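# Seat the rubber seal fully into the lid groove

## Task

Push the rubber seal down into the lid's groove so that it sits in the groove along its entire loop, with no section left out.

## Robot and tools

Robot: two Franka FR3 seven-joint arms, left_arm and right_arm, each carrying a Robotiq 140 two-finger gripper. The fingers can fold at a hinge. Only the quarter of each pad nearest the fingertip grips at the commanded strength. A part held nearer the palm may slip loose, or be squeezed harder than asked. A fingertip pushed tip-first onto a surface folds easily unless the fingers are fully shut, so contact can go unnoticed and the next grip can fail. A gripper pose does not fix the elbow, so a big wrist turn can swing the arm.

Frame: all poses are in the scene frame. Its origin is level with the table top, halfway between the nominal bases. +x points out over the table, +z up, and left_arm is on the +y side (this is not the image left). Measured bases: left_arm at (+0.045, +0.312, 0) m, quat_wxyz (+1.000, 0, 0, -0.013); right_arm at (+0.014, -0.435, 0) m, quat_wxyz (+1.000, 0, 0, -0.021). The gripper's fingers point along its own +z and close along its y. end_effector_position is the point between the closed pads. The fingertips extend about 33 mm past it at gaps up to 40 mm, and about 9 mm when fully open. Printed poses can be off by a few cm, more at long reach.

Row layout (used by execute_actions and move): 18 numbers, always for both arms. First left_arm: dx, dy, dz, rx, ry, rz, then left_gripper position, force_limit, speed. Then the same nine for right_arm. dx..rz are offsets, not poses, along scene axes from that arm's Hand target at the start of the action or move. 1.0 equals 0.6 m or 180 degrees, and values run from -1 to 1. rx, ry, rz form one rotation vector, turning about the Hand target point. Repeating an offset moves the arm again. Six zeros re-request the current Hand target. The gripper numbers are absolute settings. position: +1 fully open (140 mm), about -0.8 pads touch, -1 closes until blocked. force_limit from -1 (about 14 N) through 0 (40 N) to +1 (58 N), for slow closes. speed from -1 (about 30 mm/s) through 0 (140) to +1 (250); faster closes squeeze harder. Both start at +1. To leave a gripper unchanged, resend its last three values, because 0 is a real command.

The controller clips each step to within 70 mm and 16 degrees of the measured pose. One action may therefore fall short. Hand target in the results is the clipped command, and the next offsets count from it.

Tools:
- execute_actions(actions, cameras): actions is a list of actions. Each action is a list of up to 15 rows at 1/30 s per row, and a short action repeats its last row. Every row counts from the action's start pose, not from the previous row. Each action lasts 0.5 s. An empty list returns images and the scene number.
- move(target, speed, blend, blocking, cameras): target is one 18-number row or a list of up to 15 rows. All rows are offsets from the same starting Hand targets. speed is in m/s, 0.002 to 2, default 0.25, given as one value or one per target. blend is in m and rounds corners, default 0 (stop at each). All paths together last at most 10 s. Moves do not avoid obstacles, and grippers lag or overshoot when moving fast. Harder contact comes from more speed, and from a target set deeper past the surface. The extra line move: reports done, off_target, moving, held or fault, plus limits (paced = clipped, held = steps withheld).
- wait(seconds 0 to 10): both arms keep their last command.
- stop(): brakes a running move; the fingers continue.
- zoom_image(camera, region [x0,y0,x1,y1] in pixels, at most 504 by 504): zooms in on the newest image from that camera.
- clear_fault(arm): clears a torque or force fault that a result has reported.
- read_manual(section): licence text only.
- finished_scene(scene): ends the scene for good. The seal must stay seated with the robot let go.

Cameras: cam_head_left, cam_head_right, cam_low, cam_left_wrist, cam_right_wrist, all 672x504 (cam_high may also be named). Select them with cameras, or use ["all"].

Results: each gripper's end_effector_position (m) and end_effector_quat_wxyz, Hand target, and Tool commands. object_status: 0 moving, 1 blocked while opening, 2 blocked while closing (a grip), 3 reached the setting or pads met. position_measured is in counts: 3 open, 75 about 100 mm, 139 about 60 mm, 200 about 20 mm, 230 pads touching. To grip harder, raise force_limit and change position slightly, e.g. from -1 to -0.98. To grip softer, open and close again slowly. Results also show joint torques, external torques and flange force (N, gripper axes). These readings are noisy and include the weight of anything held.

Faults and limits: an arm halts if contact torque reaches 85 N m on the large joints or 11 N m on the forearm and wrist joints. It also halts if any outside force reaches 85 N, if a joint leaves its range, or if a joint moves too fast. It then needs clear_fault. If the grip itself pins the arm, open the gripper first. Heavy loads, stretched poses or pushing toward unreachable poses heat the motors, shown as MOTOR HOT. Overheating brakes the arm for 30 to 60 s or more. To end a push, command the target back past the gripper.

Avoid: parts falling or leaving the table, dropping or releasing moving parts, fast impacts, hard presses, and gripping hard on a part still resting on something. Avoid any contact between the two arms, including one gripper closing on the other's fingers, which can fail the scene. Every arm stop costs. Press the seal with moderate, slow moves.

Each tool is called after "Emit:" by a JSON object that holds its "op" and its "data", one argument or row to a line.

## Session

Emit:
{"op": "execute_actions", "data": {
  "actions": []
}}

Scene clock: 0.00 s.
left_arm: end_effector_position=(+0.6612, +0.6772, +0.2225) position_measured=3 object_status=3 end_effector_quat_wxyz=(-0.241, +0.628, -0.417, +0.612) | right_arm: end_effector_position=(+0.2236, -0.3092, +0.1765) position_measured=3 object_status=3 end_effector_quat_wxyz=(-0.206, -0.293, +0.931, -0.065)
Joint positions: left_arm=[0.825 0.379 0.098 -2.128 -1.895 1.928 1.913] | right_arm=[0.424 -0.459 0.175 -2.628 0.041 1.742 1.468]
Joint velocities: within noise
Joint torques (N m): no reading
External joint torques (N m): no reading
Flange force (N): no reading
Hand target: left_arm +0.6612, +0.6772, +0.2225; -0.241, +0.628, -0.417, +0.612 | right_arm +0.2236, -0.3092, +0.1765; -0.206, -0.293, +0.931, -0.065
Tool commands: left_gripper/position=+1.0 left_gripper/force_limit=+1.0 left_gripper/speed=+1.0 right_gripper/position=+1.0 right_gripper/force_limit=+1.0 right_gripper/speed=+1.0

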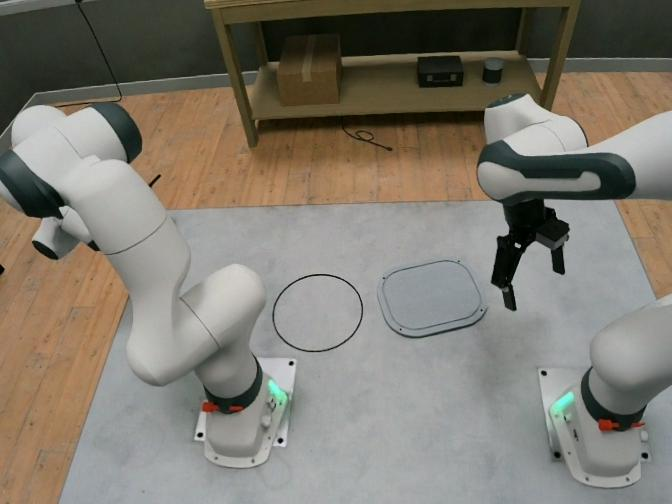

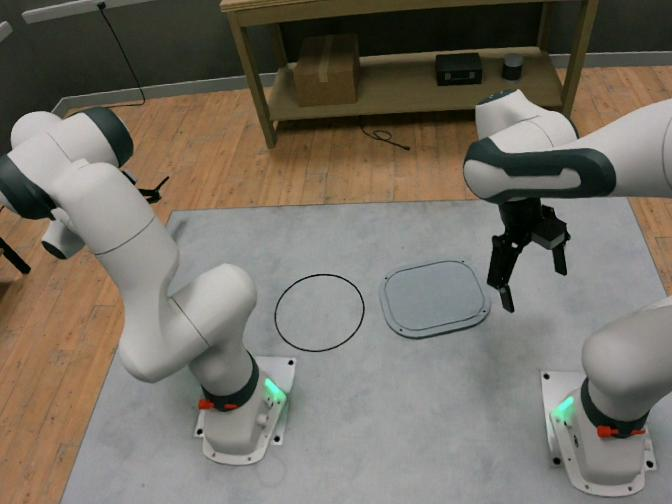

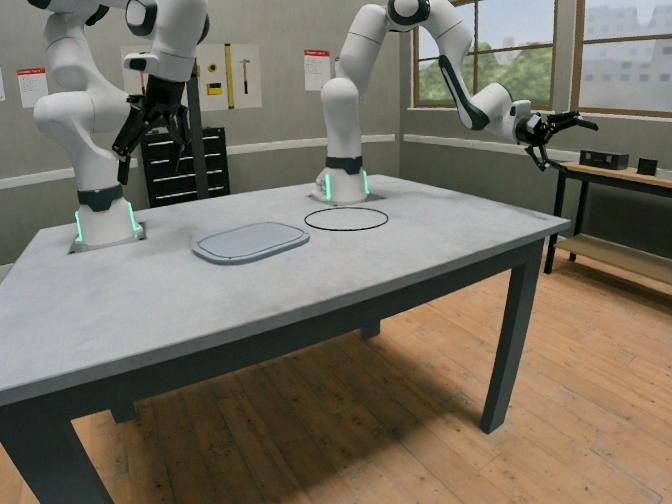

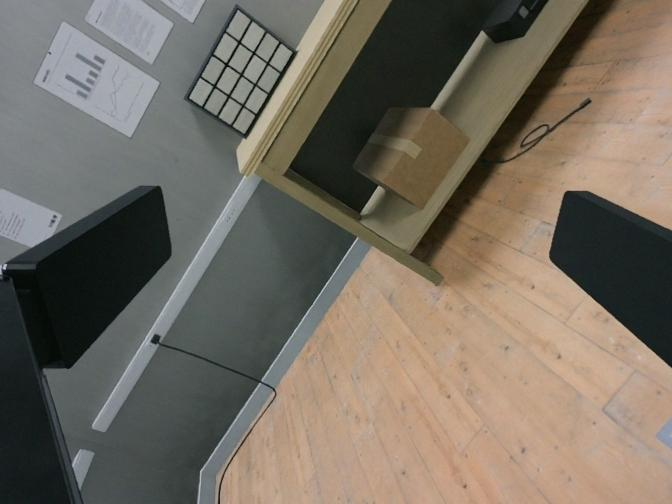

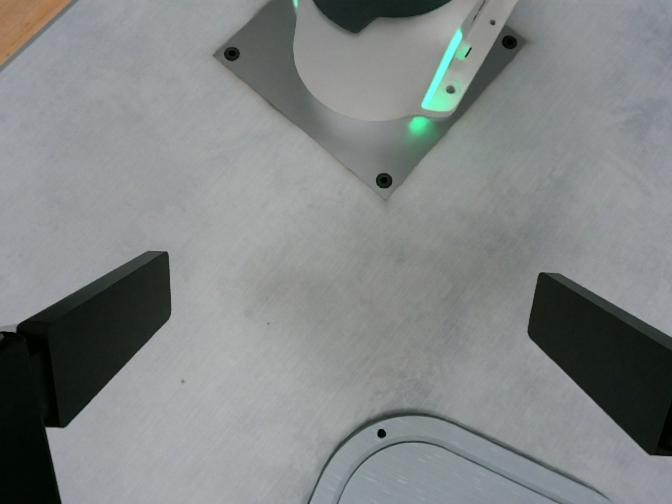

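Emit:
{"op": "move", "data": {
  "target": [
    [-0.185,-0.21,0.38,-0.176,0.446,0.304,-0.1,1,0,0.127,0.1,0.29,0.1747,0.0551,0.7895,-1,1,0],
    [-0.4,-0.57,0.25,-0.176,0.446,0.304,-0.1,1,0,0.127,0.1,0.29,0.1747,0.0551,0.7895,-1,1,0]
  ],
  "speed": 0.5,
  "blend": 0.05,
  "cameras": ["all"]
}}

Emit:
{"op": "zoom_image", "data": {
  "camera": "cam_head_left",
  "region": [250, 230, 500, 400]
}}

Scene clock: 19.30 s.
left_arm: end_effector_position=(+0.4207, +0.3370, +0.3723) position_measured=141 object_status=3 end_effector_quat_wxyz=(-0.001, +1.000, -0.003, +0.000) | right_arm: end_effector_position=(+0.2990, -0.2481, +0.3503) position_measured=233 object_status=3 end_effector_quat_wxyz=(-0.001, +1.000, -0.001, -0.001)
Joint positions: left_arm=[1.323 -0.959 -0.758 -2.183 -0.604 1.416 -0.873] | right_arm=[1.631 -0.955 -0.646 -2.333 -0.512 1.498 -0.43]
Joint velocities: left_arm=[0 -0.001 0 0.001 0.001 0 -0.007] | right_arm=[within noise]
Joint torques (N m): left_arm=[0.09 5.74 17.08 19.81 0.52 2.27 -0.24] | right_arm=[-0.09 5.02 14.97 21.76 0.65 2.46 -0.19]
External joint torques (N m): left_arm=[0.09 -1.85 0.22 0.97 -0.29 -0.39 -0.24] | right_arm=[-0.08 0.69 1.15 1.08 -0.13 -0.18 -0.19]
Flange force (N): left_arm=[-2.0 3.3 -1.7] | right_arm=[0.9 -1.6 -4.8]
Hand target: left_arm +0.4212, +0.3352, +0.3725; +0.000, +1.000, +0.000, +0.001 | right_arm +0.2998, -0.2492, +0.3505; +0.000, +1.000, +0.000, +0.000
Off the commanded pose: left_arm 0.002 m, 0 deg | right_arm 0.001 m, 0 deg.
move: done; limits=paced

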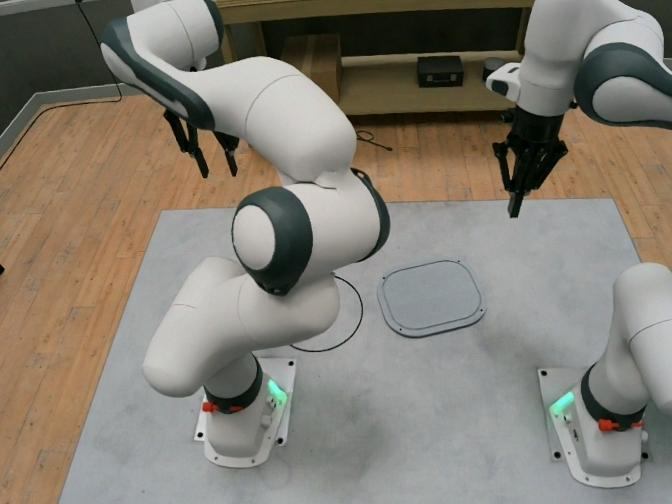

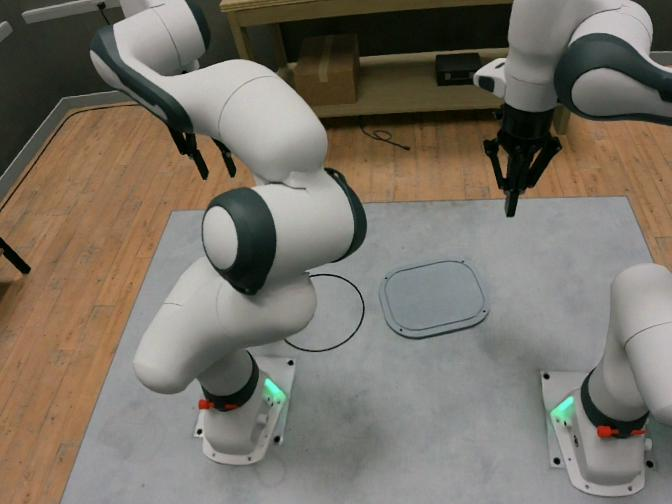

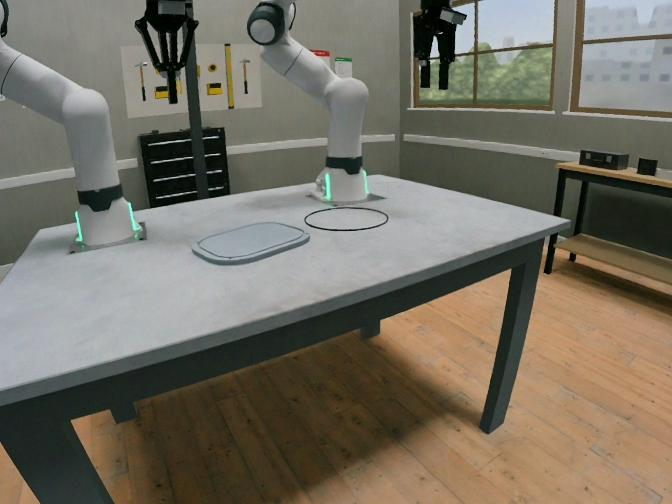

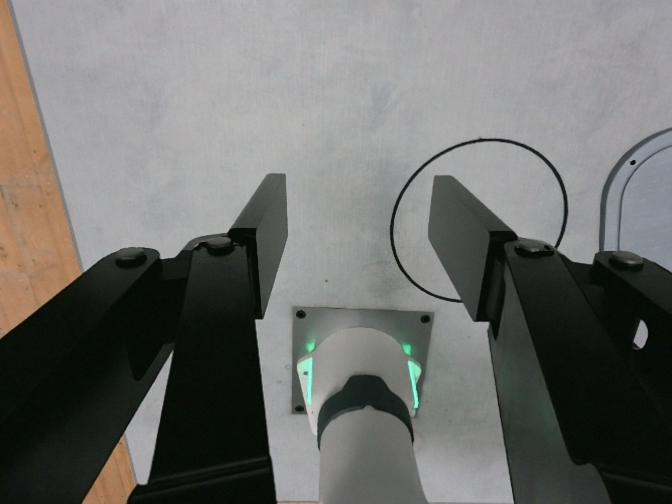

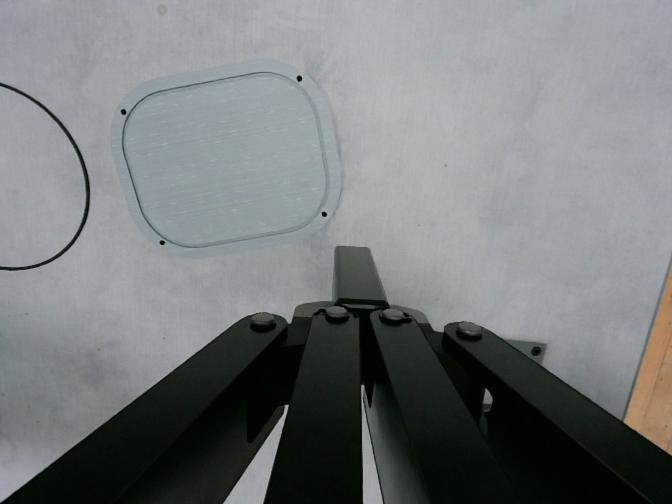

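Scaled by 2.016 from the camera's 672x504 image, which has a finer 960x720 frame.

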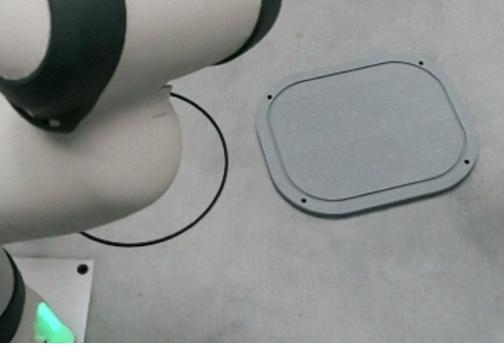

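Emit:
{"op": "move", "data": {
  "target": [
    [-0.2837,0.89,0.1525,0,0,0.06,-0.1,0,0,0,0,0,0,0,0.06,-1,1,0],
    [0.3063,0.59,0.1525,0,0,0.06,-0.1,0,0,0,0,0,0,0,0.06,-1,1,0],
    [0.5063,0.04,0.1025,0,0,0.06,-0.1,0,0,0,0,0,0,0,0.06,-1,1,0],
    [0.0063,-0.0103,-0.0475,0,0,0.06,-0.1,0,0,0,0,0,0,0,0.06,-1,1,0]
  ],
  "speed": 0.5,
  "blend": 0.05,
  "cameras": ["cam_head_left","cam_left_wrist","cam_right_wrist"]
}}

Scene clock: 39.33 s.
left_arm: end_effector_position=(+0.4244, +0.3290, +0.3447) position_measured=141 object_status=3 end_effector_quat_wxyz=(-0.001, +0.995, +0.098, +0.000) | right_arm: end_effector_position=(+0.2989, -0.2482, +0.3504) position_measured=233 object_status=3 end_effector_quat_wxyz=(-0.001, +0.996, +0.093, -0.001)
Joint positions: left_arm=[0.6 -0.628 -0.403 -2.293 -0.233 1.701 -1.495] | right_arm=[1.706 -1.002 -0.676 -2.326 -0.557 1.461 -0.568]
Joint velocities: left_arm=[0 -0.001 0.001 0.001 -0.001 0.001 0.007] | right_arm=[within noise]
Joint torques (N m): left_arm=[-0.64 -9.63 7.12 24 0.9 2.61 0.12] | right_arm=[-0.12 6.93 16.1 20.94 0.68 2.51 -0.25]
External joint torques (N m): left_arm=[-0.58 -0.69 0.84 -0.11 0.03 -0.05 0.12] | right_arm=[-0.12 0.74 1.2 1.11 -0.11 -0.12 -0.25]
Flange force (N): left_arm=[-3.8 -1.2 0.1] | right_arm=[1.2 -1.3 -5.0]
Hand target: left_arm +0.4250, +0.3291, +0.3440; +0.000, +0.996, +0.095, +0.001 | right_arm +0.2998, -0.2492, +0.3505; +0.000, +0.996, +0.094, +0.000
Off the commanded pose: left_arm 0.001 m, 0 deg | right_arm 0.001 m, 0 deg.
move: done; limits=paced
Images, in order (width x height): cam_head_left 672x504, cam_left_wrist 672x504, cam_right_wrist 672x504.

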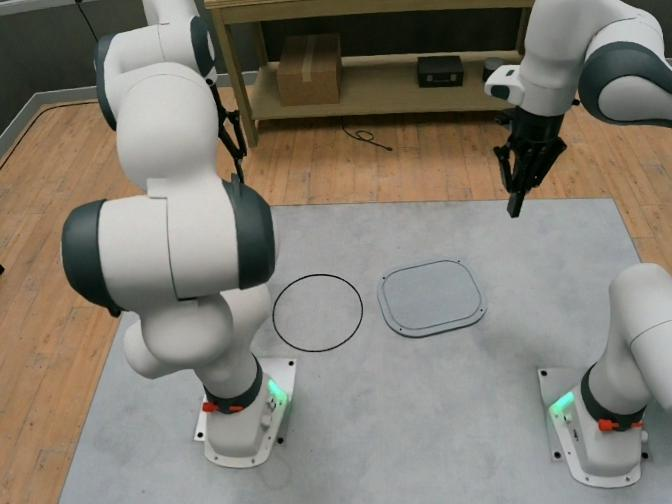

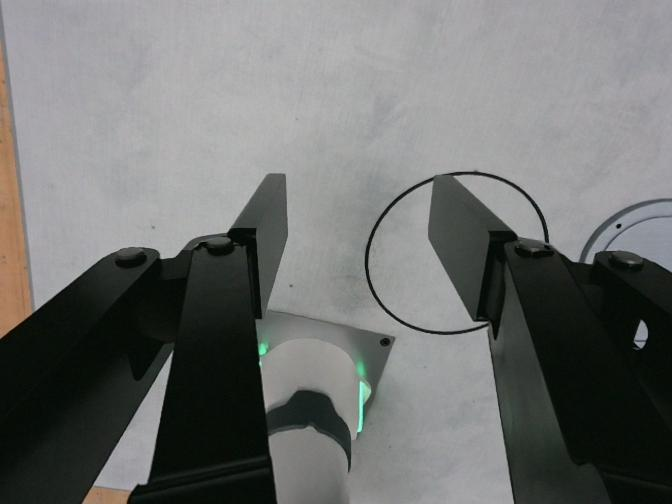

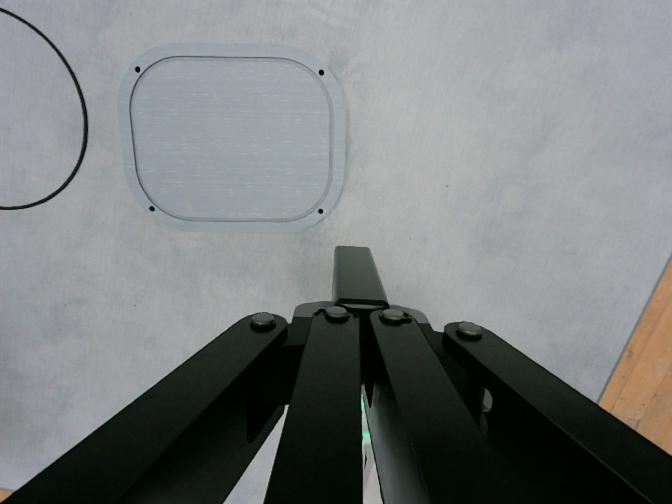

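Emit:
{"op": "move", "data": {
  "target": [0,0,0,0,0,0,-0.1,0,0,0.0252,0.45,-0.459,0,0,0,-0.3,1,0],
  "speed": 0.3,
  "cameras": ["cam_low","cam_right_wrist"]
}}

Emit:
{"op": "zoom_image", "data": {
  "camera": "cam_low",
  "region": [230, 150, 430, 280]
}}

Scene clock: 55.80 s.
left_arm: end_effector_position=(+0.4245, +0.3291, +0.3447) position_measured=141 object_status=3 end_effector_quat_wxyz=(-0.001, +0.995, +0.097, +0.000) | right_arm: end_effector_position=(+0.3148, +0.0200, +0.0752) position_measured=167 object_status=3 end_effector_quat_wxyz=(-0.007, +0.995, +0.095, -0.001)
Joint positions: left_arm=[0.6 -0.628 -0.403 -2.293 -0.233 1.701 -1.493] | right_arm=[2.837 -1.03 -1.653 -2.143 -1.137 1.929 -0.064]
Joint velocities: left_arm=[within noise] | right_arm=[0 -0.001 -0.001 0.001 -0.001 -0.002 0.006]
Joint torques (N m): left_arm=[-0.38 -9.67 6.96 24.08 0.92 2.55 0.17] | right_arm=[0.21 23.77 28.99 12.24 0.35 2.38 0.03]
External joint torques (N m): left_arm=[-0.38 -0.68 0.61 -0.07 0.05 -0.11 0.17] | right_arm=[0.19 0.27 2.22 0.8 -0.36 -0.27 0.03]
Flange force (N): left_arm=[-3.3 -1.1 -0.1] | right_arm=[0.0 -0.3 -4.8]
Hand target: left_arm +0.4250, +0.3291, +0.3440; +0.000, +0.996, +0.095, +0.001 | right_arm +0.3149, +0.0208, +0.0751; +0.000, +0.996, +0.094, +0.000
Off the commanded pose: left_arm 0.001 m, 0 deg | right_arm 0.001 m, 1 deg.
joint sent to its limit (right arm) — joint 1 (waist), upper limit. The joint targets still meet the commanded pose.
move: done; limits=paced
Images, in order (width x height): cam_low 672x504, cam_right_wrist 672x504.

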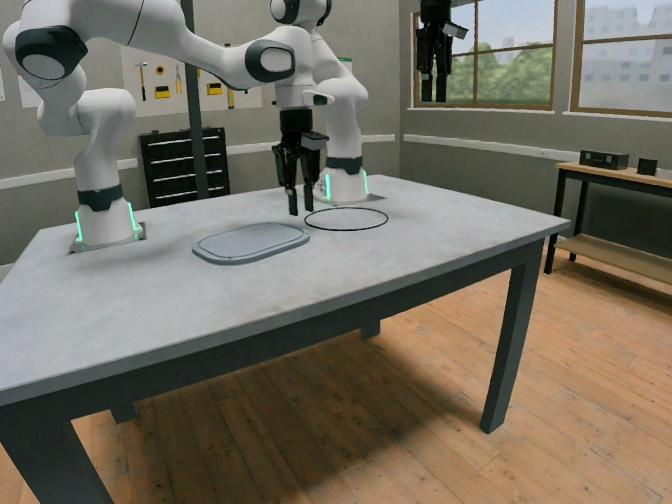

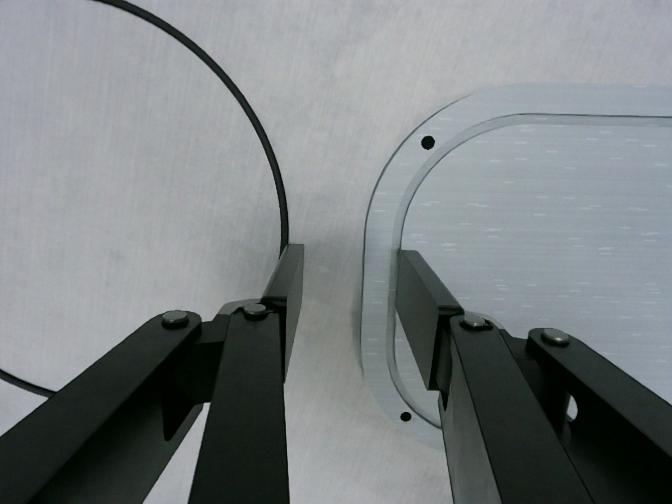

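Scaled by 2.520 from the camera's 672x504 image, which has a finer 960x720 frame.

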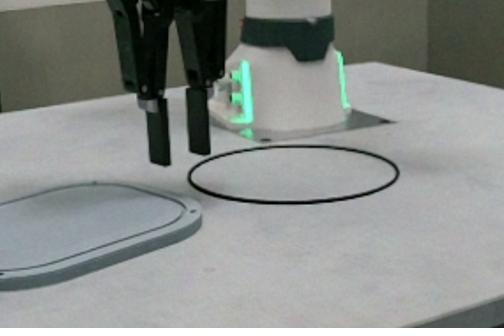

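Emit:
{"op": "move", "data": {
  "target": [0,0,0,0,0,0,-0.1,0,0,-0.025,-0.6,0.5,0,0,0,-0.3,1,0],
  "speed": 0.4
}}

Emit:
{"op": "move", "data": {
  "target": [
    [0,0,0,0,0,0,-0.1,0,0,-0.2,-0.9,0.12,0,0,0,-0.3,1,0],
    [0,0,0,0,0,0,-0.1,0,0,0.5,-0.75,0.12,0,0,0,-0.3,1,0],
    [0,0,0,0,0,0,-0.1,0,0,0.7,-0.1,0.1,0,0,0,-0.3,1,0],
    [0,0,0,0,0,0,-0.1,0,0,0.05,0.1,-0.08,0,0,0,-0.3,1,0]
  ],
  "speed": 0.5,
  "blend": 0.05,
  "cameras": ["cam_head_left","cam_right_wrist"]
}}

Scene clock: 69.90 s.
left_arm: end_effector_position=(+0.4245, +0.3291, +0.3447) position_measured=141 object_status=3 end_effector_quat_wxyz=(-0.001, +0.995, +0.097, +0.000) | right_arm: end_effector_position=(+0.3006, -0.3389, +0.3748) position_measured=167 object_status=3 end_effector_quat_wxyz=(+0.001, +0.996, +0.090, +0.000)
Joint positions: left_arm=[0.6 -0.628 -0.403 -2.293 -0.233 1.701 -1.493] | right_arm=[1.817 -1.327 -0.646 -2.289 -0.702 1.131 -0.501]
Joint velocities: left_arm=[within noise] | right_arm=[0 0 0 0.001 -0.001 -0.002 -0.006]
Joint torques (N m): left_arm=[-0.38 -9.68 6.93 24.06 0.92 2.56 0.16] | right_arm=[0.27 16.71 18.54 15.62 0.68 2.4 -0.3]
External joint torques (N m): left_arm=[-0.36 -0.75 0.62 -0.09 0.05 -0.1 0.16] | right_arm=[0.26 0.34 1.7 1.01 -0.02 -0.24 -0.3]
Flange force (N): left_arm=[-3.6 -1.1 0.0] | right_arm=[-0.4 0.4 -5.9]
Hand target: left_arm +0.4250, +0.3291, +0.3440; +0.000, +0.996, +0.095, +0.001 | right_arm +0.2999, -0.3392, +0.3751; +0.000, +0.996, +0.094, +0.000
Off the commanded pose: left_arm 0.001 m, 0 deg | right_arm 0.001 m, 0 deg.
move: done; limits=paced

Scene clock: 75.70 s.
left_arm: end_effector_position=(+0.4245, +0.3291, +0.3447) position_measured=141 object_status=3 end_effector_quat_wxyz=(-0.001, +0.995, +0.097, +0.000) | right_arm: end_effector_position=(+0.3310, -0.2796, +0.3274) position_measured=167 object_status=3 end_effector_quat_wxyz=(+0.000, +0.995, +0.096, +0.001)
Joint positions: left_arm=[0.6 -0.628 -0.403 -2.293 -0.233 1.701 -1.493] | right_arm=[2.298 -1.617 -0.733 -2.268 -0.989 0.928 -0.202]
Joint velocities: left_arm=[within noise] | right_arm=[0 0.001 0 -0.001 0 0 0.007]
Joint torques (N m): left_arm=[-0.35 -9.66 6.95 24.05 0.91 2.57 0.18] | right_arm=[-0.38 26.1 20.65 7.83 0.92 2.71 0.04]
External joint torques (N m): left_arm=[-0.43 -0.74 0.54 -0.05 0.03 -0.09 0.19] | right_arm=[-0.42 1.92 0.8 0.09 0.32 0.09 0.04]
Flange force (N): left_arm=[-3.5 -0.9 -0.1] | right_arm=[-0.9 -1.4 -5.4]
Hand target: left_arm +0.4250, +0.3291, +0.3440; +0.000, +0.996, +0.095, +0.001 | right_arm +0.3299, -0.2792, +0.3271; +0.000, +0.996, +0.094, +0.000
Off the commanded pose: left_arm 0.001 m, 0 deg | right_arm 0.001 m, 0 deg.
move: done; limits=paced
Images, in order (width x height): cam_head_left 672x504, cam_right_wrist 672x504.

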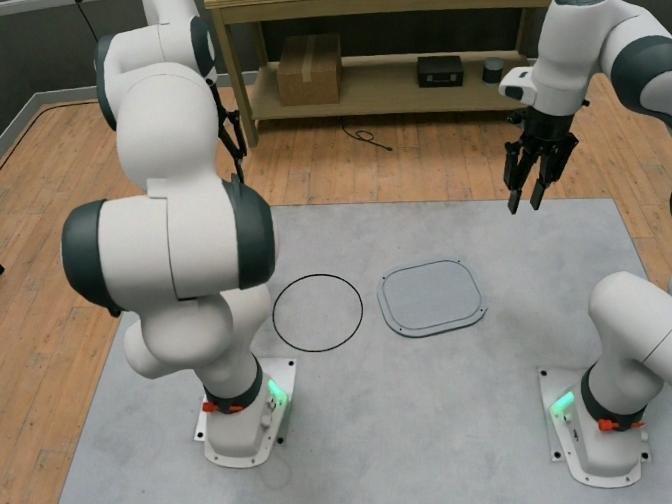

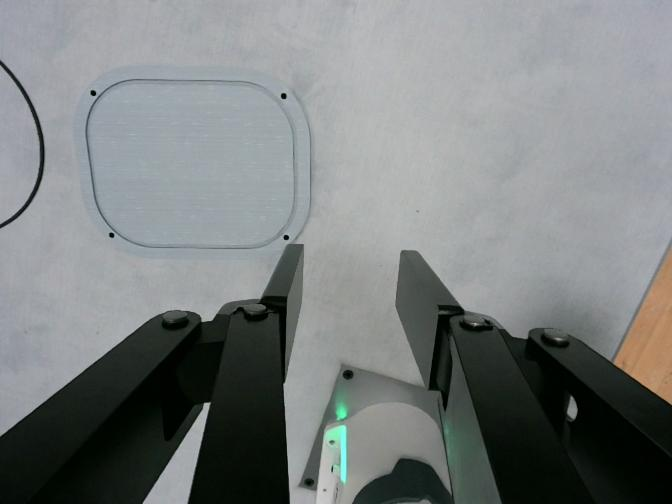

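Emit:
{"op": "move", "data": {
  "target": [
    [0,0,0,0,0,0,-0.1,0,0,-0.05,0.05,0.15,0,0,-0.4,-0.3,1,0],
    [0,0,0,0,0,0,-0.1,0,0,-0.1,0.0,0.1,0,0,-0.85,-0.3,1,0],
    [0,0,0,0,0,0,-0.1,0,0,0.3,-0.3,0.25,0,0,-0.85,-0.3,1,0]
  ],
  "speed": 0.6,
  "blend": [0.03,0,0]
}}

Emit:
{"op": "move", "data": {
  "target": [
    [0,0,0,0,0,0,-0.1,0,0,0.1,0.0,0.0,0,0,0.45,-0.3,1,0],
    [0,0,0,0,0,0,-0.1,0,0,0.1,0.0,0.0,0,0,0.85,-0.3,1,0]
  ],
  "speed": 0.6,
  "blend": [0.03,0],
  "cameras": ["cam_head_left"]
}}

Scene clock: 93.40 s.
left_arm: end_effector_position=(+0.4245, +0.3291, +0.3447) position_measured=141 object_status=3 end_effector_quat_wxyz=(-0.001, +0.995, +0.097, +0.000) | right_arm: end_effector_position=(+0.5105, -0.4602, +0.4773) position_measured=167 object_status=3 end_effector_quat_wxyz=(+0.002, -0.321, +0.947, -0.001)
Joint positions: left_arm=[0.6 -0.628 -0.403 -2.293 -0.233 1.701 -1.493] | right_arm=[1.167 -0.267 -0.975 -1.546 -0.225 1.401 1.045]
Joint velocities: left_arm=[within noise] | right_arm=[0 0 0.001 -0.001 0.001 0 -0.007]
Joint torques (N m): left_arm=[-0.39 -9.74 6.89 24.05 0.91 2.55 0.16] | right_arm=[0.3 -6.7 7.68 23.33 0.87 2.24 -0.28]
External joint torques (N m): left_arm=[-0.34 -0.76 0.63 -0.06 0.05 -0.11 0.16] | right_arm=[0.38 0.48 0.92 1.06 0.11 -0.27 -0.28]
Flange force (N): left_arm=[-3.5 -1.1 -0.1] | right_arm=[-3.2 -1.5 -5.4]
Hand target: left_arm +0.4250, +0.3291, +0.3440; +0.000, +0.996, +0.095, +0.001 | right_arm +0.5099, -0.4592, +0.4771; +0.000, -0.324, +0.946, +0.000
Off the commanded pose: left_arm 0.001 m, 0 deg | right_arm 0.001 m, 0 deg.
move: done; limits=paced

Scene clock: 98.17 s.
left_arm: end_effector_position=(+0.4245, +0.3291, +0.3447) position_measured=141 object_status=3 end_effector_quat_wxyz=(-0.001, +0.995, +0.097, +0.000) | right_arm: end_effector_position=(+0.5698, -0.4580, +0.4780) position_measured=167 object_status=3 end_effector_quat_wxyz=(-0.001, +0.996, +0.092, +0.001)
Joint positions: left_arm=[0.6 -0.628 -0.403 -2.293 -0.233 1.701 -1.493] | right_arm=[2.153 -0.897 -1.141 -1.218 -0.982 1.025 -1.245]
Joint velocities: left_arm=[within noise] | right_arm=[0 -0.001 0 -0.002 0.001 0.001 -0.005]
Joint torques (N m): left_arm=[-0.41 -9.71 6.98 24.07 0.9 2.55 0.19] | right_arm=[0.15 31.5 21.78 9.76 0.54 2.41 -0.31]
External joint torques (N m): left_arm=[-0.38 -0.69 0.67 -0.13 0.04 -0.12 0.19] | right_arm=[0.2 1.56 1.14 0.73 -0.19 -0.28 -0.31]
Flange force (N): left_arm=[-3.6 -1.2 0.0] | right_arm=[3.0 0.9 -7.1]
Hand target: left_arm +0.4250, +0.3291, +0.3440; +0.000, +0.996, +0.095, +0.001 | right_arm +0.5699, -0.4592, +0.4771; +0.000, +0.996, +0.094, +0.000
Off the commanded pose: left_arm 0.001 m, 0 deg | right_arm 0.001 m, 0 deg.
move: done; limits=paced
Images, in order (width x height): cam_head_left 672x504.

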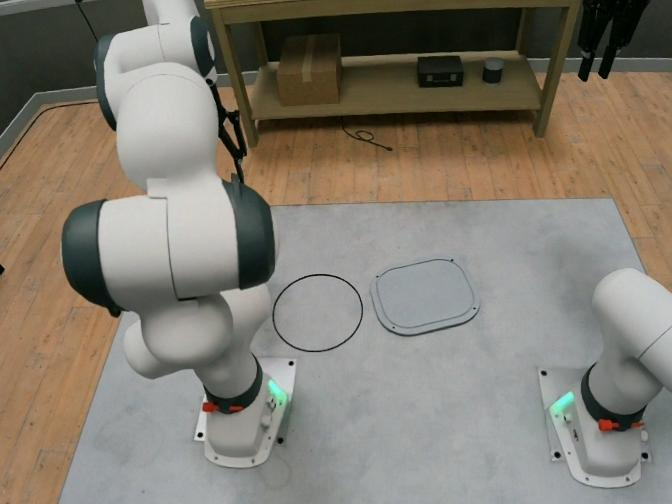

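Emit:
{"op": "move", "data": {
  "target": [
    [0,0,0,0,0,0,-0.1,0,0,0.05,0.0,0.0,0,0,-0.5,-0.3,1,0],
    [0,0,0,0,0,0,-0.1,0,0,0.05,-0.05,0,0,0,-0.95,-0.3,1,0],
    [0,0,0,0,0,0,-0.1,0,0,-0.35,0.2,-0.15,0,0,-0.998,-0.3,1,0]
  ],
  "speed": 0.6,
  "blend": [0.02,0,0],
  "cameras": ["cam_head_left","cam_right_wrist"]
}}

Scene clock: 111.13 s.
left_arm: end_effector_position=(+0.4245, +0.3291, +0.3447) position_measured=141 object_status=3 end_effector_quat_wxyz=(-0.001, +0.995, +0.097, +0.000) | right_arm: end_effector_position=(+0.3591, -0.3400, +0.3873) position_measured=167 object_status=3 end_effector_quat_wxyz=(-0.001, -0.094, +0.996, -0.001)
Joint positions: left_arm=[0.6 -0.628 -0.403 -2.293 -0.233 1.701 -1.493] | right_arm=[2.467 0.844 -2.519 -2.197 0.451 1.467 1.161]
Joint velocities: left_arm=[within noise] | right_arm=[0 -0.001 -0.001 0.001 0.001 0.004 -0.005]
Joint torques (N m): left_arm=[-0.36 -9.64 6.94 24.05 0.91 2.55 0.18] | right_arm=[0.06 -2.63 -14.15 21.31 0.98 2.54 -0.28]
External joint torques (N m): left_arm=[-0.42 -0.71 0.52 -0.04 0.03 -0.11 0.18] | right_arm=[0.05 0.39 -0.16 0.4 0.2 0.06 -0.28]
Flange force (N): left_arm=[-3.3 -0.9 -0.1] | right_arm=[0.8 0.0 -0.6]
Hand target: left_arm +0.4250, +0.3291, +0.3440; +0.000, +0.996, +0.095, +0.001 | right_arm +0.3599, -0.3392, +0.3871; +0.000, -0.097, +0.995, +0.000
Off the commanded pose: left_arm 0.001 m, 0 deg | right_arm 0.001 m, 0 deg.
move: done; limits=paced
Images, in order (width x height): cam_head_left 672x504, cam_right_wrist 672x504.

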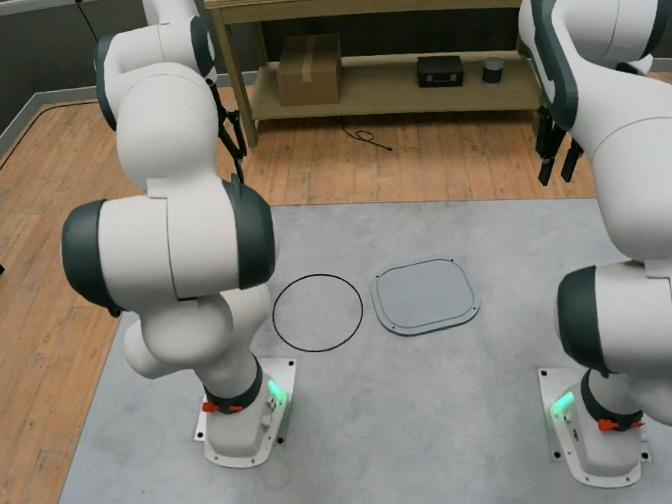

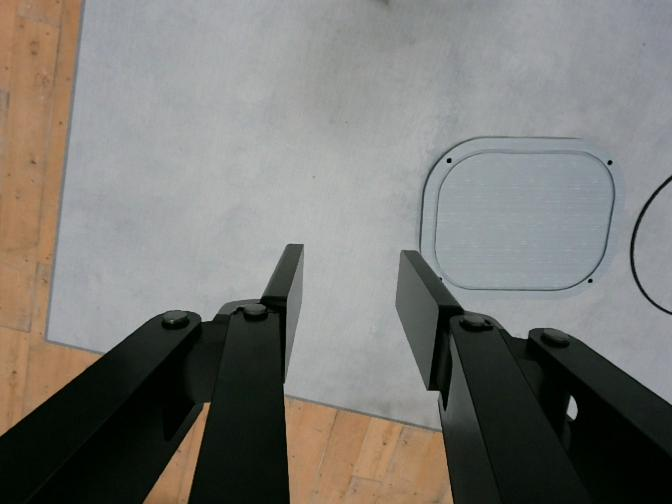

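Emit:
{"op": "move", "data": {
  "target": [-0.1,0.5,0.15,0,0,0,-0.1,0,0,0.2,0.4,0.12,0,0,0,-0.3,1,0],
  "speed": 0.5
}}

Emit:
{"op": "move", "data": {
  "target": [
    [0,0,0,0,0,0,-0.1,0,0,0.3,0.1,0,0,0,0,-0.3,1,0],
    [0,0,0,0,0,0,-0.1,0,0,0.45,-0.4,0.0,0,0,0,-0.3,1,0],
    [0,0,0,0,0,0,-0.1,0,0,0.15,-0.95,0,0,0,0,-0.3,1,0]
  ],
  "speed": 0.6,
  "blend": 0.05
}}

Emit:
{"op": "move", "data": {
  "target": [
    [0,0,0,0,0,0,-0.1,0,0,-0.3,-0.1,0,0,0,0,-0.3,1,0],
    [0,0,0,0,0,0,-0.1,0,0,-0.2,0.65,-0.1,0,0,0,-0.3,1,0]
  ],
  "speed": 0.6,
  "blend": 0.05
}}

Scene clock: 141.90 s.
left_arm: end_effector_position=(+0.3663, +0.6284, +0.4348) position_measured=141 object_status=3 end_effector_quat_wxyz=(+0.000, +0.995, +0.098, +0.004) | right_arm: end_effector_position=(+0.4808, -0.1003, +0.4598) position_measured=167 object_status=3 end_effector_quat_wxyz=(+0.002, -0.099, +0.995, +0.000)
Joint positions: left_arm=[0.705 -0.319 0.081 -1.859 0.02 1.547 -1.011] | right_arm=[1.764 0.535 -1.601 -1.267 0.558 1.299 1.657]
Joint velocities: left_arm=[0 0.001 0.001 0 0.001 0 0.007] | right_arm=[-0.001 0 -0.001 -0.001 0.001 0 0.006]
Joint torques (N m): left_arm=[-0.26 -20.18 -0.7 25 1.14 2.24 0.29] | right_arm=[-0.43 -24.53 -13.77 19.44 1.18 2.13 0.17]
External joint torques (N m): left_arm=[-0.21 0.05 0.47 1.04 0.34 -0.43 0.29] | right_arm=[-0.39 0.18 1.04 1.47 0.38 -0.34 0.17]
Flange force (N): left_arm=[2.1 -2.7 -4.6] | right_arm=[0.0 0.0 0.0]
Hand target: left_arm +0.3650, +0.6291, +0.4340; +0.000, +0.996, +0.095, +0.001 | right_arm +0.4799, -0.0992, +0.4591; +0.000, -0.097, +0.995, +0.000
Off the commanded pose: left_arm 0.002 m, 1 deg | right_arm 0.002 m, 0 deg.
move: done

Scene clock: 145.43 s.
left_arm: end_effector_position=(+0.3663, +0.6284, +0.4348) position_measured=141 object_status=3 end_effector_quat_wxyz=(+0.000, +0.995, +0.097, +0.004) | right_arm: end_effector_position=(+0.5702, -0.6680, +0.4585) position_measured=167 object_status=3 end_effector_quat_wxyz=(+0.000, -0.095, +0.995, +0.002)
Joint positions: left_arm=[0.705 -0.319 0.081 -1.859 0.02 1.547 -1.009] | right_arm=[0.501 0.52 -1.337 -1.101 0.532 1.274 0.707]
Joint velocities: left_arm=[within noise] | right_arm=[0.001 0.001 -0.001 0 0 0.003 -0.006]
Joint torques (N m): left_arm=[-0.29 -20.19 -0.86 24.97 1.08 2.25 0.14] | right_arm=[0.33 -33.19 -12.56 18.73 0.41 2.54 -0.07]
External joint torques (N m): left_arm=[-0.3 0.15 0.25 0.97 0.26 -0.42 0.14] | right_arm=[0.39 -1.5 0.17 0.62 -0.33 0.03 -0.07]
Flange force (N): left_arm=[2.4 -2.2 -4.4] | right_arm=[0.0 0.0 0.0]
Hand target: left_arm +0.3650, +0.6291, +0.4340; +0.000, +0.996, +0.095, +0.001 | right_arm +0.5699, -0.6692, +0.4591; +0.000, -0.097, +0.995, +0.000
Off the commanded pose: left_arm 0.002 m, 0 deg | right_arm 0.001 m, 0 deg.
elbow stopped short (right arm): the move would have taken joint 4 (elbow) straighter than the controller allows.
move: done; limits=paced

Scene clock: 148.40 s.
left_arm: end_effector_position=(+0.3663, +0.6284, +0.4348) position_measured=141 object_status=3 end_effector_quat_wxyz=(+0.000, +0.995, +0.097, +0.004) | right_arm: end_effector_position=(+0.4499, -0.2802, +0.3990) position_measured=167 object_status=3 end_effector_quat_wxyz=(+0.000, -0.099, +0.995, -0.001)
Joint positions: left_arm=[0.705 -0.319 0.081 -1.859 0.02 1.547 -1.009] | right_arm=[1.734 1.142 -2.223 -1.837 0.923 1.135 0.932]
Joint velocities: left_arm=[within noise] | right_arm=[0.001 0.001 0 0 0.001 0 0.007]
Joint torques (N m): left_arm=[-0.26 -20.16 -0.88 25 1.08 2.24 0.16] | right_arm=[-0.24 -23.76 -24.59 11.91 1 2.19 0.06]
External joint torques (N m): left_arm=[-0.4 0.35 0.07 0.92 0.25 -0.44 0.16] | right_arm=[-0.28 -0.16 -0.36 1.34 0.3 -0.33 0.06]
Flange force (N): left_arm=[2.9 -2.2 -4.4] | right_arm=[-4.1 0.9 -4.9]
Hand target: left_arm +0.3650, +0.6291, +0.4340; +0.000, +0.996, +0.095, +0.001 | right_arm +0.4499, -0.2792, +0.3991; +0.000, -0.097, +0.995, +0.000
Off the commanded pose: left_arm 0.002 m, 0 deg | right_arm 0.001 m, 0 deg.
move: done; limits=paced

Emit:
{"op": "move", "data": {
  "target": [
    [0,0,0,0,0,0,-0.1,0,0,-0.05,0,0,0,0,0.5,-0.3,1,0],
    [0,0,0,0,0,0,-0.1,0,0,-0.1,0.0,-0.05,0,0,0.9,-0.3,1,0],
    [0,0,0,0,0,0,-0.1,0,0,-0.1,0.0,-0.05,0,0,0.998,-0.3,1,0]
  ],
  "speed": 0.6,
  "blend": [0,0,0],
  "cameras": ["cam_head_left"]
}}

Scene clock: 168.83 s.
left_arm: end_effector_position=(+0.3663, +0.6284, +0.4348) position_measured=141 object_status=3 end_effector_quat_wxyz=(+0.000, +0.995, +0.097, +0.004) | right_arm: end_effector_position=(+0.3897, -0.2803, +0.3689) position_measured=167 object_status=3 end_effector_quat_wxyz=(+0.002, +0.996, +0.091, -0.002)
Joint positions: left_arm=[0.705 -0.319 0.081 -1.859 0.02 1.547 -1.009] | right_arm=[2.837 0.583 -2.587 -2.154 0.291 1.636 -1.643]
Joint velocities: left_arm=[within noise] | right_arm=[-0.001 0 -0.002 0 0 0 -0.005]
Joint torques (N m): left_arm=[-0.27 -20.23 -0.85 25.04 1.08 2.24 0.18] | right_arm=[0.17 8.69 -9.5 24.09 1.2 2.67 -0.42]
External joint torques (N m): left_arm=[-0.26 0.18 0.28 1.02 0.27 -0.44 0.18] | right_arm=[0.02 1.38 -0.11 0.42 0.31 0.02 -0.42]
Flange force (N): left_arm=[2.6 -2.4 -4.6] | right_arm=[-4.2 0.6 -0.4]
Hand target: left_arm +0.3650, +0.6291, +0.4340; +0.000, +0.996, +0.095, +0.001 | right_arm +0.3899, -0.2792, +0.3691; +0.000, +0.996, +0.094, +0.000
Off the commanded pose: left_arm 0.002 m, 0 deg | right_arm 0.001 m, 0 deg.
joint sent to its limit (right arm) — joint 1 (waist), upper limit. The joint targets still meet the commanded pose.
move: done; limits=paced
Images, in order (width x height): cam_head_left 672x504.

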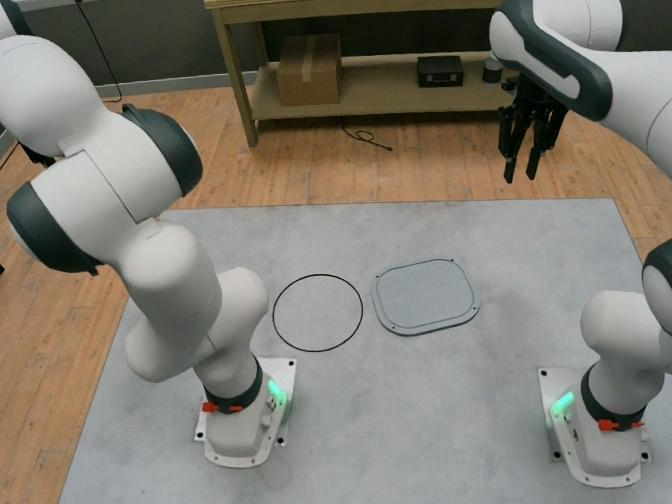

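Emit:
{"op": "move", "data": {
  "target": [
    [0,0,0,0,0,0,-0.1,0,0,0.45,0.3,0.15,0,0,0,-0.3,1,0],
    [0,0,0,0,0,0,-0.1,0,0,0.65,-0.2,0.15,0,0,0,-0.3,1,0],
    [0,0,0,0,0,0,-0.1,0,0,0.3,-0.65,0.15,0,0,0,-0.3,1,0]
  ],
  "speed": 0.6,
  "blend": 0.05
}}

Emit:
{"op": "move", "data": {
  "target": [
    [0,0,0,0,0,0,-0.1,0,0,-0.3,0.1,0,0,0,0,-0.3,1,0],
    [0,0,0,0,0,0,-0.1,0,0,-0.3,0.6,-0.1,0,0,0,-0.3,1,0]
  ],
  "speed": 0.6,
  "blend": 0.05,
  "cameras": ["cam_head_left"]
}}

Scene clock: 186.53 s.
left_arm: end_effector_position=(+0.3663, +0.6284, +0.4348) position_measured=141 object_status=3 end_effector_quat_wxyz=(+0.000, +0.995, +0.097, +0.004) | right_arm: end_effector_position=(+0.5692, -0.6691, +0.4594) position_measured=167 object_status=3 end_effector_quat_wxyz=(+0.001, +0.996, +0.092, -0.002)
Joint positions: left_arm=[0.705 -0.319 0.081 -1.859 0.02 1.547 -1.009] | right_arm=[1.945 -0.489 -1.859 -1.102 -0.491 1.285 -1.896]
Joint velocities: left_arm=[within noise] | right_arm=[-0.001 0.001 0.003 0 0.001 0.004 -0.001]
Joint torques (N m): left_arm=[-0.24 -20.19 -0.86 25.01 1.08 2.24 0.2] | right_arm=[-0.28 31.48 14 19.4 0.89 2.75 -0.26]
External joint torques (N m): left_arm=[-0.21 0.23 0.3 1 0.27 -0.43 0.2] | right_arm=[-0.27 1.66 1.71 0.29 0.02 0.1 -0.26]
Flange force (N): left_arm=[2.6 -2.5 -4.6] | right_arm=[0.0 0.0 0.0]
Hand target: left_arm +0.3650, +0.6291, +0.4340; +0.000, +0.996, +0.095, +0.001 | right_arm +0.5699, -0.6692, +0.4591; +0.000, +0.996, +0.094, +0.000
Off the commanded pose: left_arm 0.002 m, 0 deg | right_arm 0.001 m, 0 deg.
move: done; limits=paced

Scene clock: 189.30 s.
left_arm: end_effector_position=(+0.3663, +0.6284, +0.4348) position_measured=141 object_status=3 end_effector_quat_wxyz=(+0.000, +0.995, +0.097, +0.004) | right_arm: end_effector_position=(+0.3900, -0.3103, +0.4001) position_measured=167 object_status=3 end_effector_quat_wxyz=(+0.001, +0.995, +0.097, +0.000)
Joint positions: left_arm=[0.705 -0.319 0.081 -1.859 0.02 1.547 -1.009] | right_arm=[0.905 -0.551 -0.394 -2.098 -0.205 1.581 -1.239]
Joint velocities: left_arm=[within noise] | right_arm=[0 0.001 0 0 0.001 0.001 0.005]
Joint torques (N m): left_arm=[-0.27 -20.16 -0.82 25.03 1.08 2.25 0.2] | right_arm=[-0.53 -10.12 7.22 24.25 1.14 2.75 0.18]
External joint torques (N m): left_arm=[-0.26 0.35 0.31 0.96 0.27 -0.43 0.2] | right_arm=[-0.54 0.59 1.3 0.44 0.3 0.08 0.18]
Flange force (N): left_arm=[2.8 -2.7 -4.5] | right_arm=[1.0 -2.3 -1.8]
Hand target: left_arm +0.3650, +0.6291, +0.4340; +0.000, +0.996, +0.095, +0.001 | right_arm +0.3899, -0.3092, +0.3991; +0.000, +0.996, +0.094, +0.000
Off the commanded pose: left_arm 0.002 m, 0 deg | right_arm 0.001 m, 0 deg.
move: done; limits=paced
Images, in order (width x height): cam_head_left 672x504.

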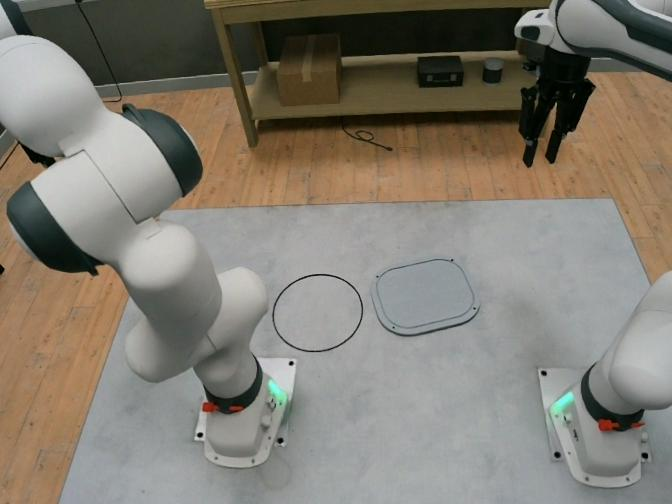

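Emit:
{"op": "move", "data": {
  "target": [0,0,0,0,0,0,-0.1,0,0,-0.1348,0.58,-0.54,0,0,0,-0.3,1,0],
  "speed": 0.3,
  "cameras": ["cam_right_wrist"]
}}

Scene clock: 201.10 s.
left_arm: end_effector_position=(+0.3663, +0.6284, +0.4348) position_measured=141 object_status=3 end_effector_quat_wxyz=(+0.000, +0.995, +0.097, +0.004) | right_arm: end_effector_position=(+0.3092, +0.0379, +0.0758) position_measured=167 object_status=3 end_effector_quat_wxyz=(+0.001, +0.995, +0.097, +0.000)
Joint positions: left_arm=[0.705 -0.319 0.081 -1.859 0.02 1.547 -1.009] | right_arm=[1.16 0.226 -0.107 -2.177 0.034 2.4 -0.776]
Joint velocities: left_arm=[within noise] | right_arm=[0.001 -0.001 0 0 0 0.001 0.005]
Joint torques (N m): left_arm=[-0.24 -20.17 -0.87 25.02 1.08 2.24 0.19] | right_arm=[0.15 -37.36 0.04 22.93 0.67 2.75 0.13]
External joint torques (N m): left_arm=[-0.27 0.29 0.21 0.94 0.26 -0.44 0.19] | right_arm=[0.17 -0.21 0.62 1.24 0.12 0.09 0.13]
Flange force (N): left_arm=[2.7 -2.4 -4.5] | right_arm=[2.1 -3.5 -0.7]
Hand target: left_arm +0.3650, +0.6291, +0.4340; +0.000, +0.996, +0.095, +0.001 | right_arm +0.3090, +0.0388, +0.0751; +0.000, +0.996, +0.094, +0.000
Off the commanded pose: left_arm 0.002 m, 0 deg | right_arm 0.001 m, 0 deg.
move: done
Images, in order (width x height): cam_right_wrist 672x504.

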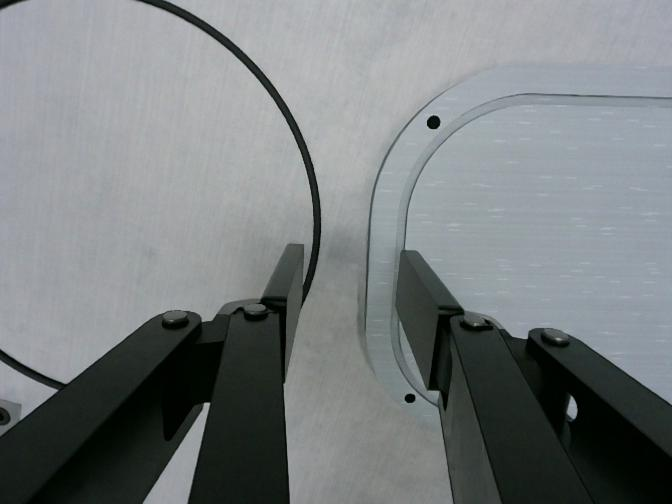

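Emit:
{"op": "move", "data": {
  "target": [
    [0,0,0,0,0,0,-0.1,0,0,0.0075,0.0345,0,0,0,0,-0.45,1,0],
    [0,0,0,0,0,0,-0.1,0,0,0.0075,0.0345,-0.0765,0,0,0,-0.45,1,0],
    [0,0,0,0,0,0,-0.1,0,0,0.0075,0.0345,-0.0795,0,0,0,-1,0,-1]
  ],
  "speed": [0.1,0.06,0.03],
  "cameras": ["cam_low","cam_right_wrist"]
}}

Emit:
{"op": "zoom_image", "data": {
  "camera": "cam_low",
  "region": [230, 150, 430, 280]
}}

Emit:
{"op": "zoom_image", "data": {
  "camera": "cam_right_wrist",
  "region": [230, 130, 480, 330]
}}

Scene clock: 213.73 s.
left_arm: end_effector_position=(+0.3663, +0.6284, +0.4348) position_measured=141 object_status=3 end_effector_quat_wxyz=(+0.000, +0.995, +0.097, +0.004) | right_arm: end_effector_position=(+0.3139, +0.0604, +0.0291) position_measured=228 object_status=0 end_effector_quat_wxyz=(+0.000, +0.996, +0.094, +0.001)
Joint positions: left_arm=[0.705 -0.319 0.081 -1.859 0.02 1.547 -1.009] | right_arm=[1.16 0.365 -0.092 -2.114 0.051 2.478 -0.767]
Joint torques (N m): left_arm=[-0.31 -20.18 -0.88 24.99 1.08 2.25 0.18] | right_arm=[-0.6 -39.79 0.46 20.94 0.65 2.63 -0.26]
External joint torques (N m): left_arm=[-0.29 0.15 0.26 1.01 0.28 -0.42 0.18] | right_arm=[-0.55 0.71 1.27 0.24 0.16 -0.03 -0.26]
Flange force (N): left_arm=[2.5 -2.3 -4.6] | right_arm=[2.5 -1.7 1.7]
Hand target: left_arm +0.3650, +0.6291, +0.4340; +0.000, +0.996, +0.095, +0.001 | right_arm +0.3135, +0.0595, +0.0274; +0.000, +0.996, +0.094, +0.000
Off the commanded pose: left_arm 0.002 m, 0 deg | right_arm 0.002 m, 0 deg.
move: done
Images, in order (width x height): cam_low 672x504, cam_right_wrist 672x504.

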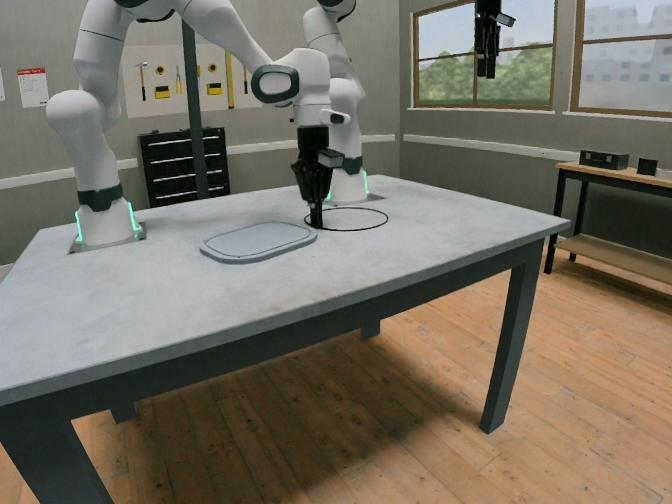

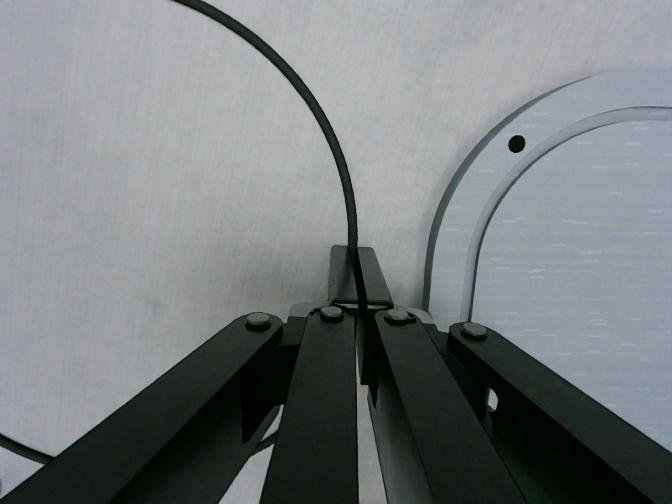

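Scaled by 2.520 from the camera's 672x504 image, which has a finer 960x720 frame.

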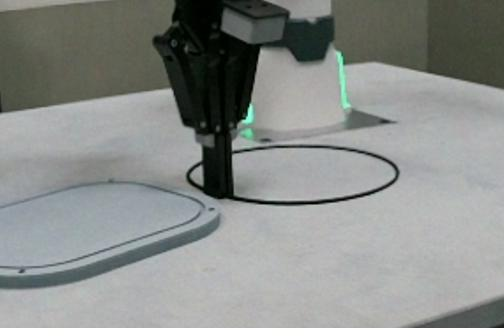

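Scaled by 2.016 from the camera's 672x504 image, which has a finer 960x720 frame.

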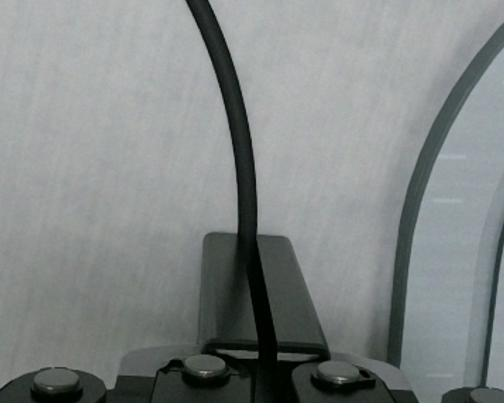

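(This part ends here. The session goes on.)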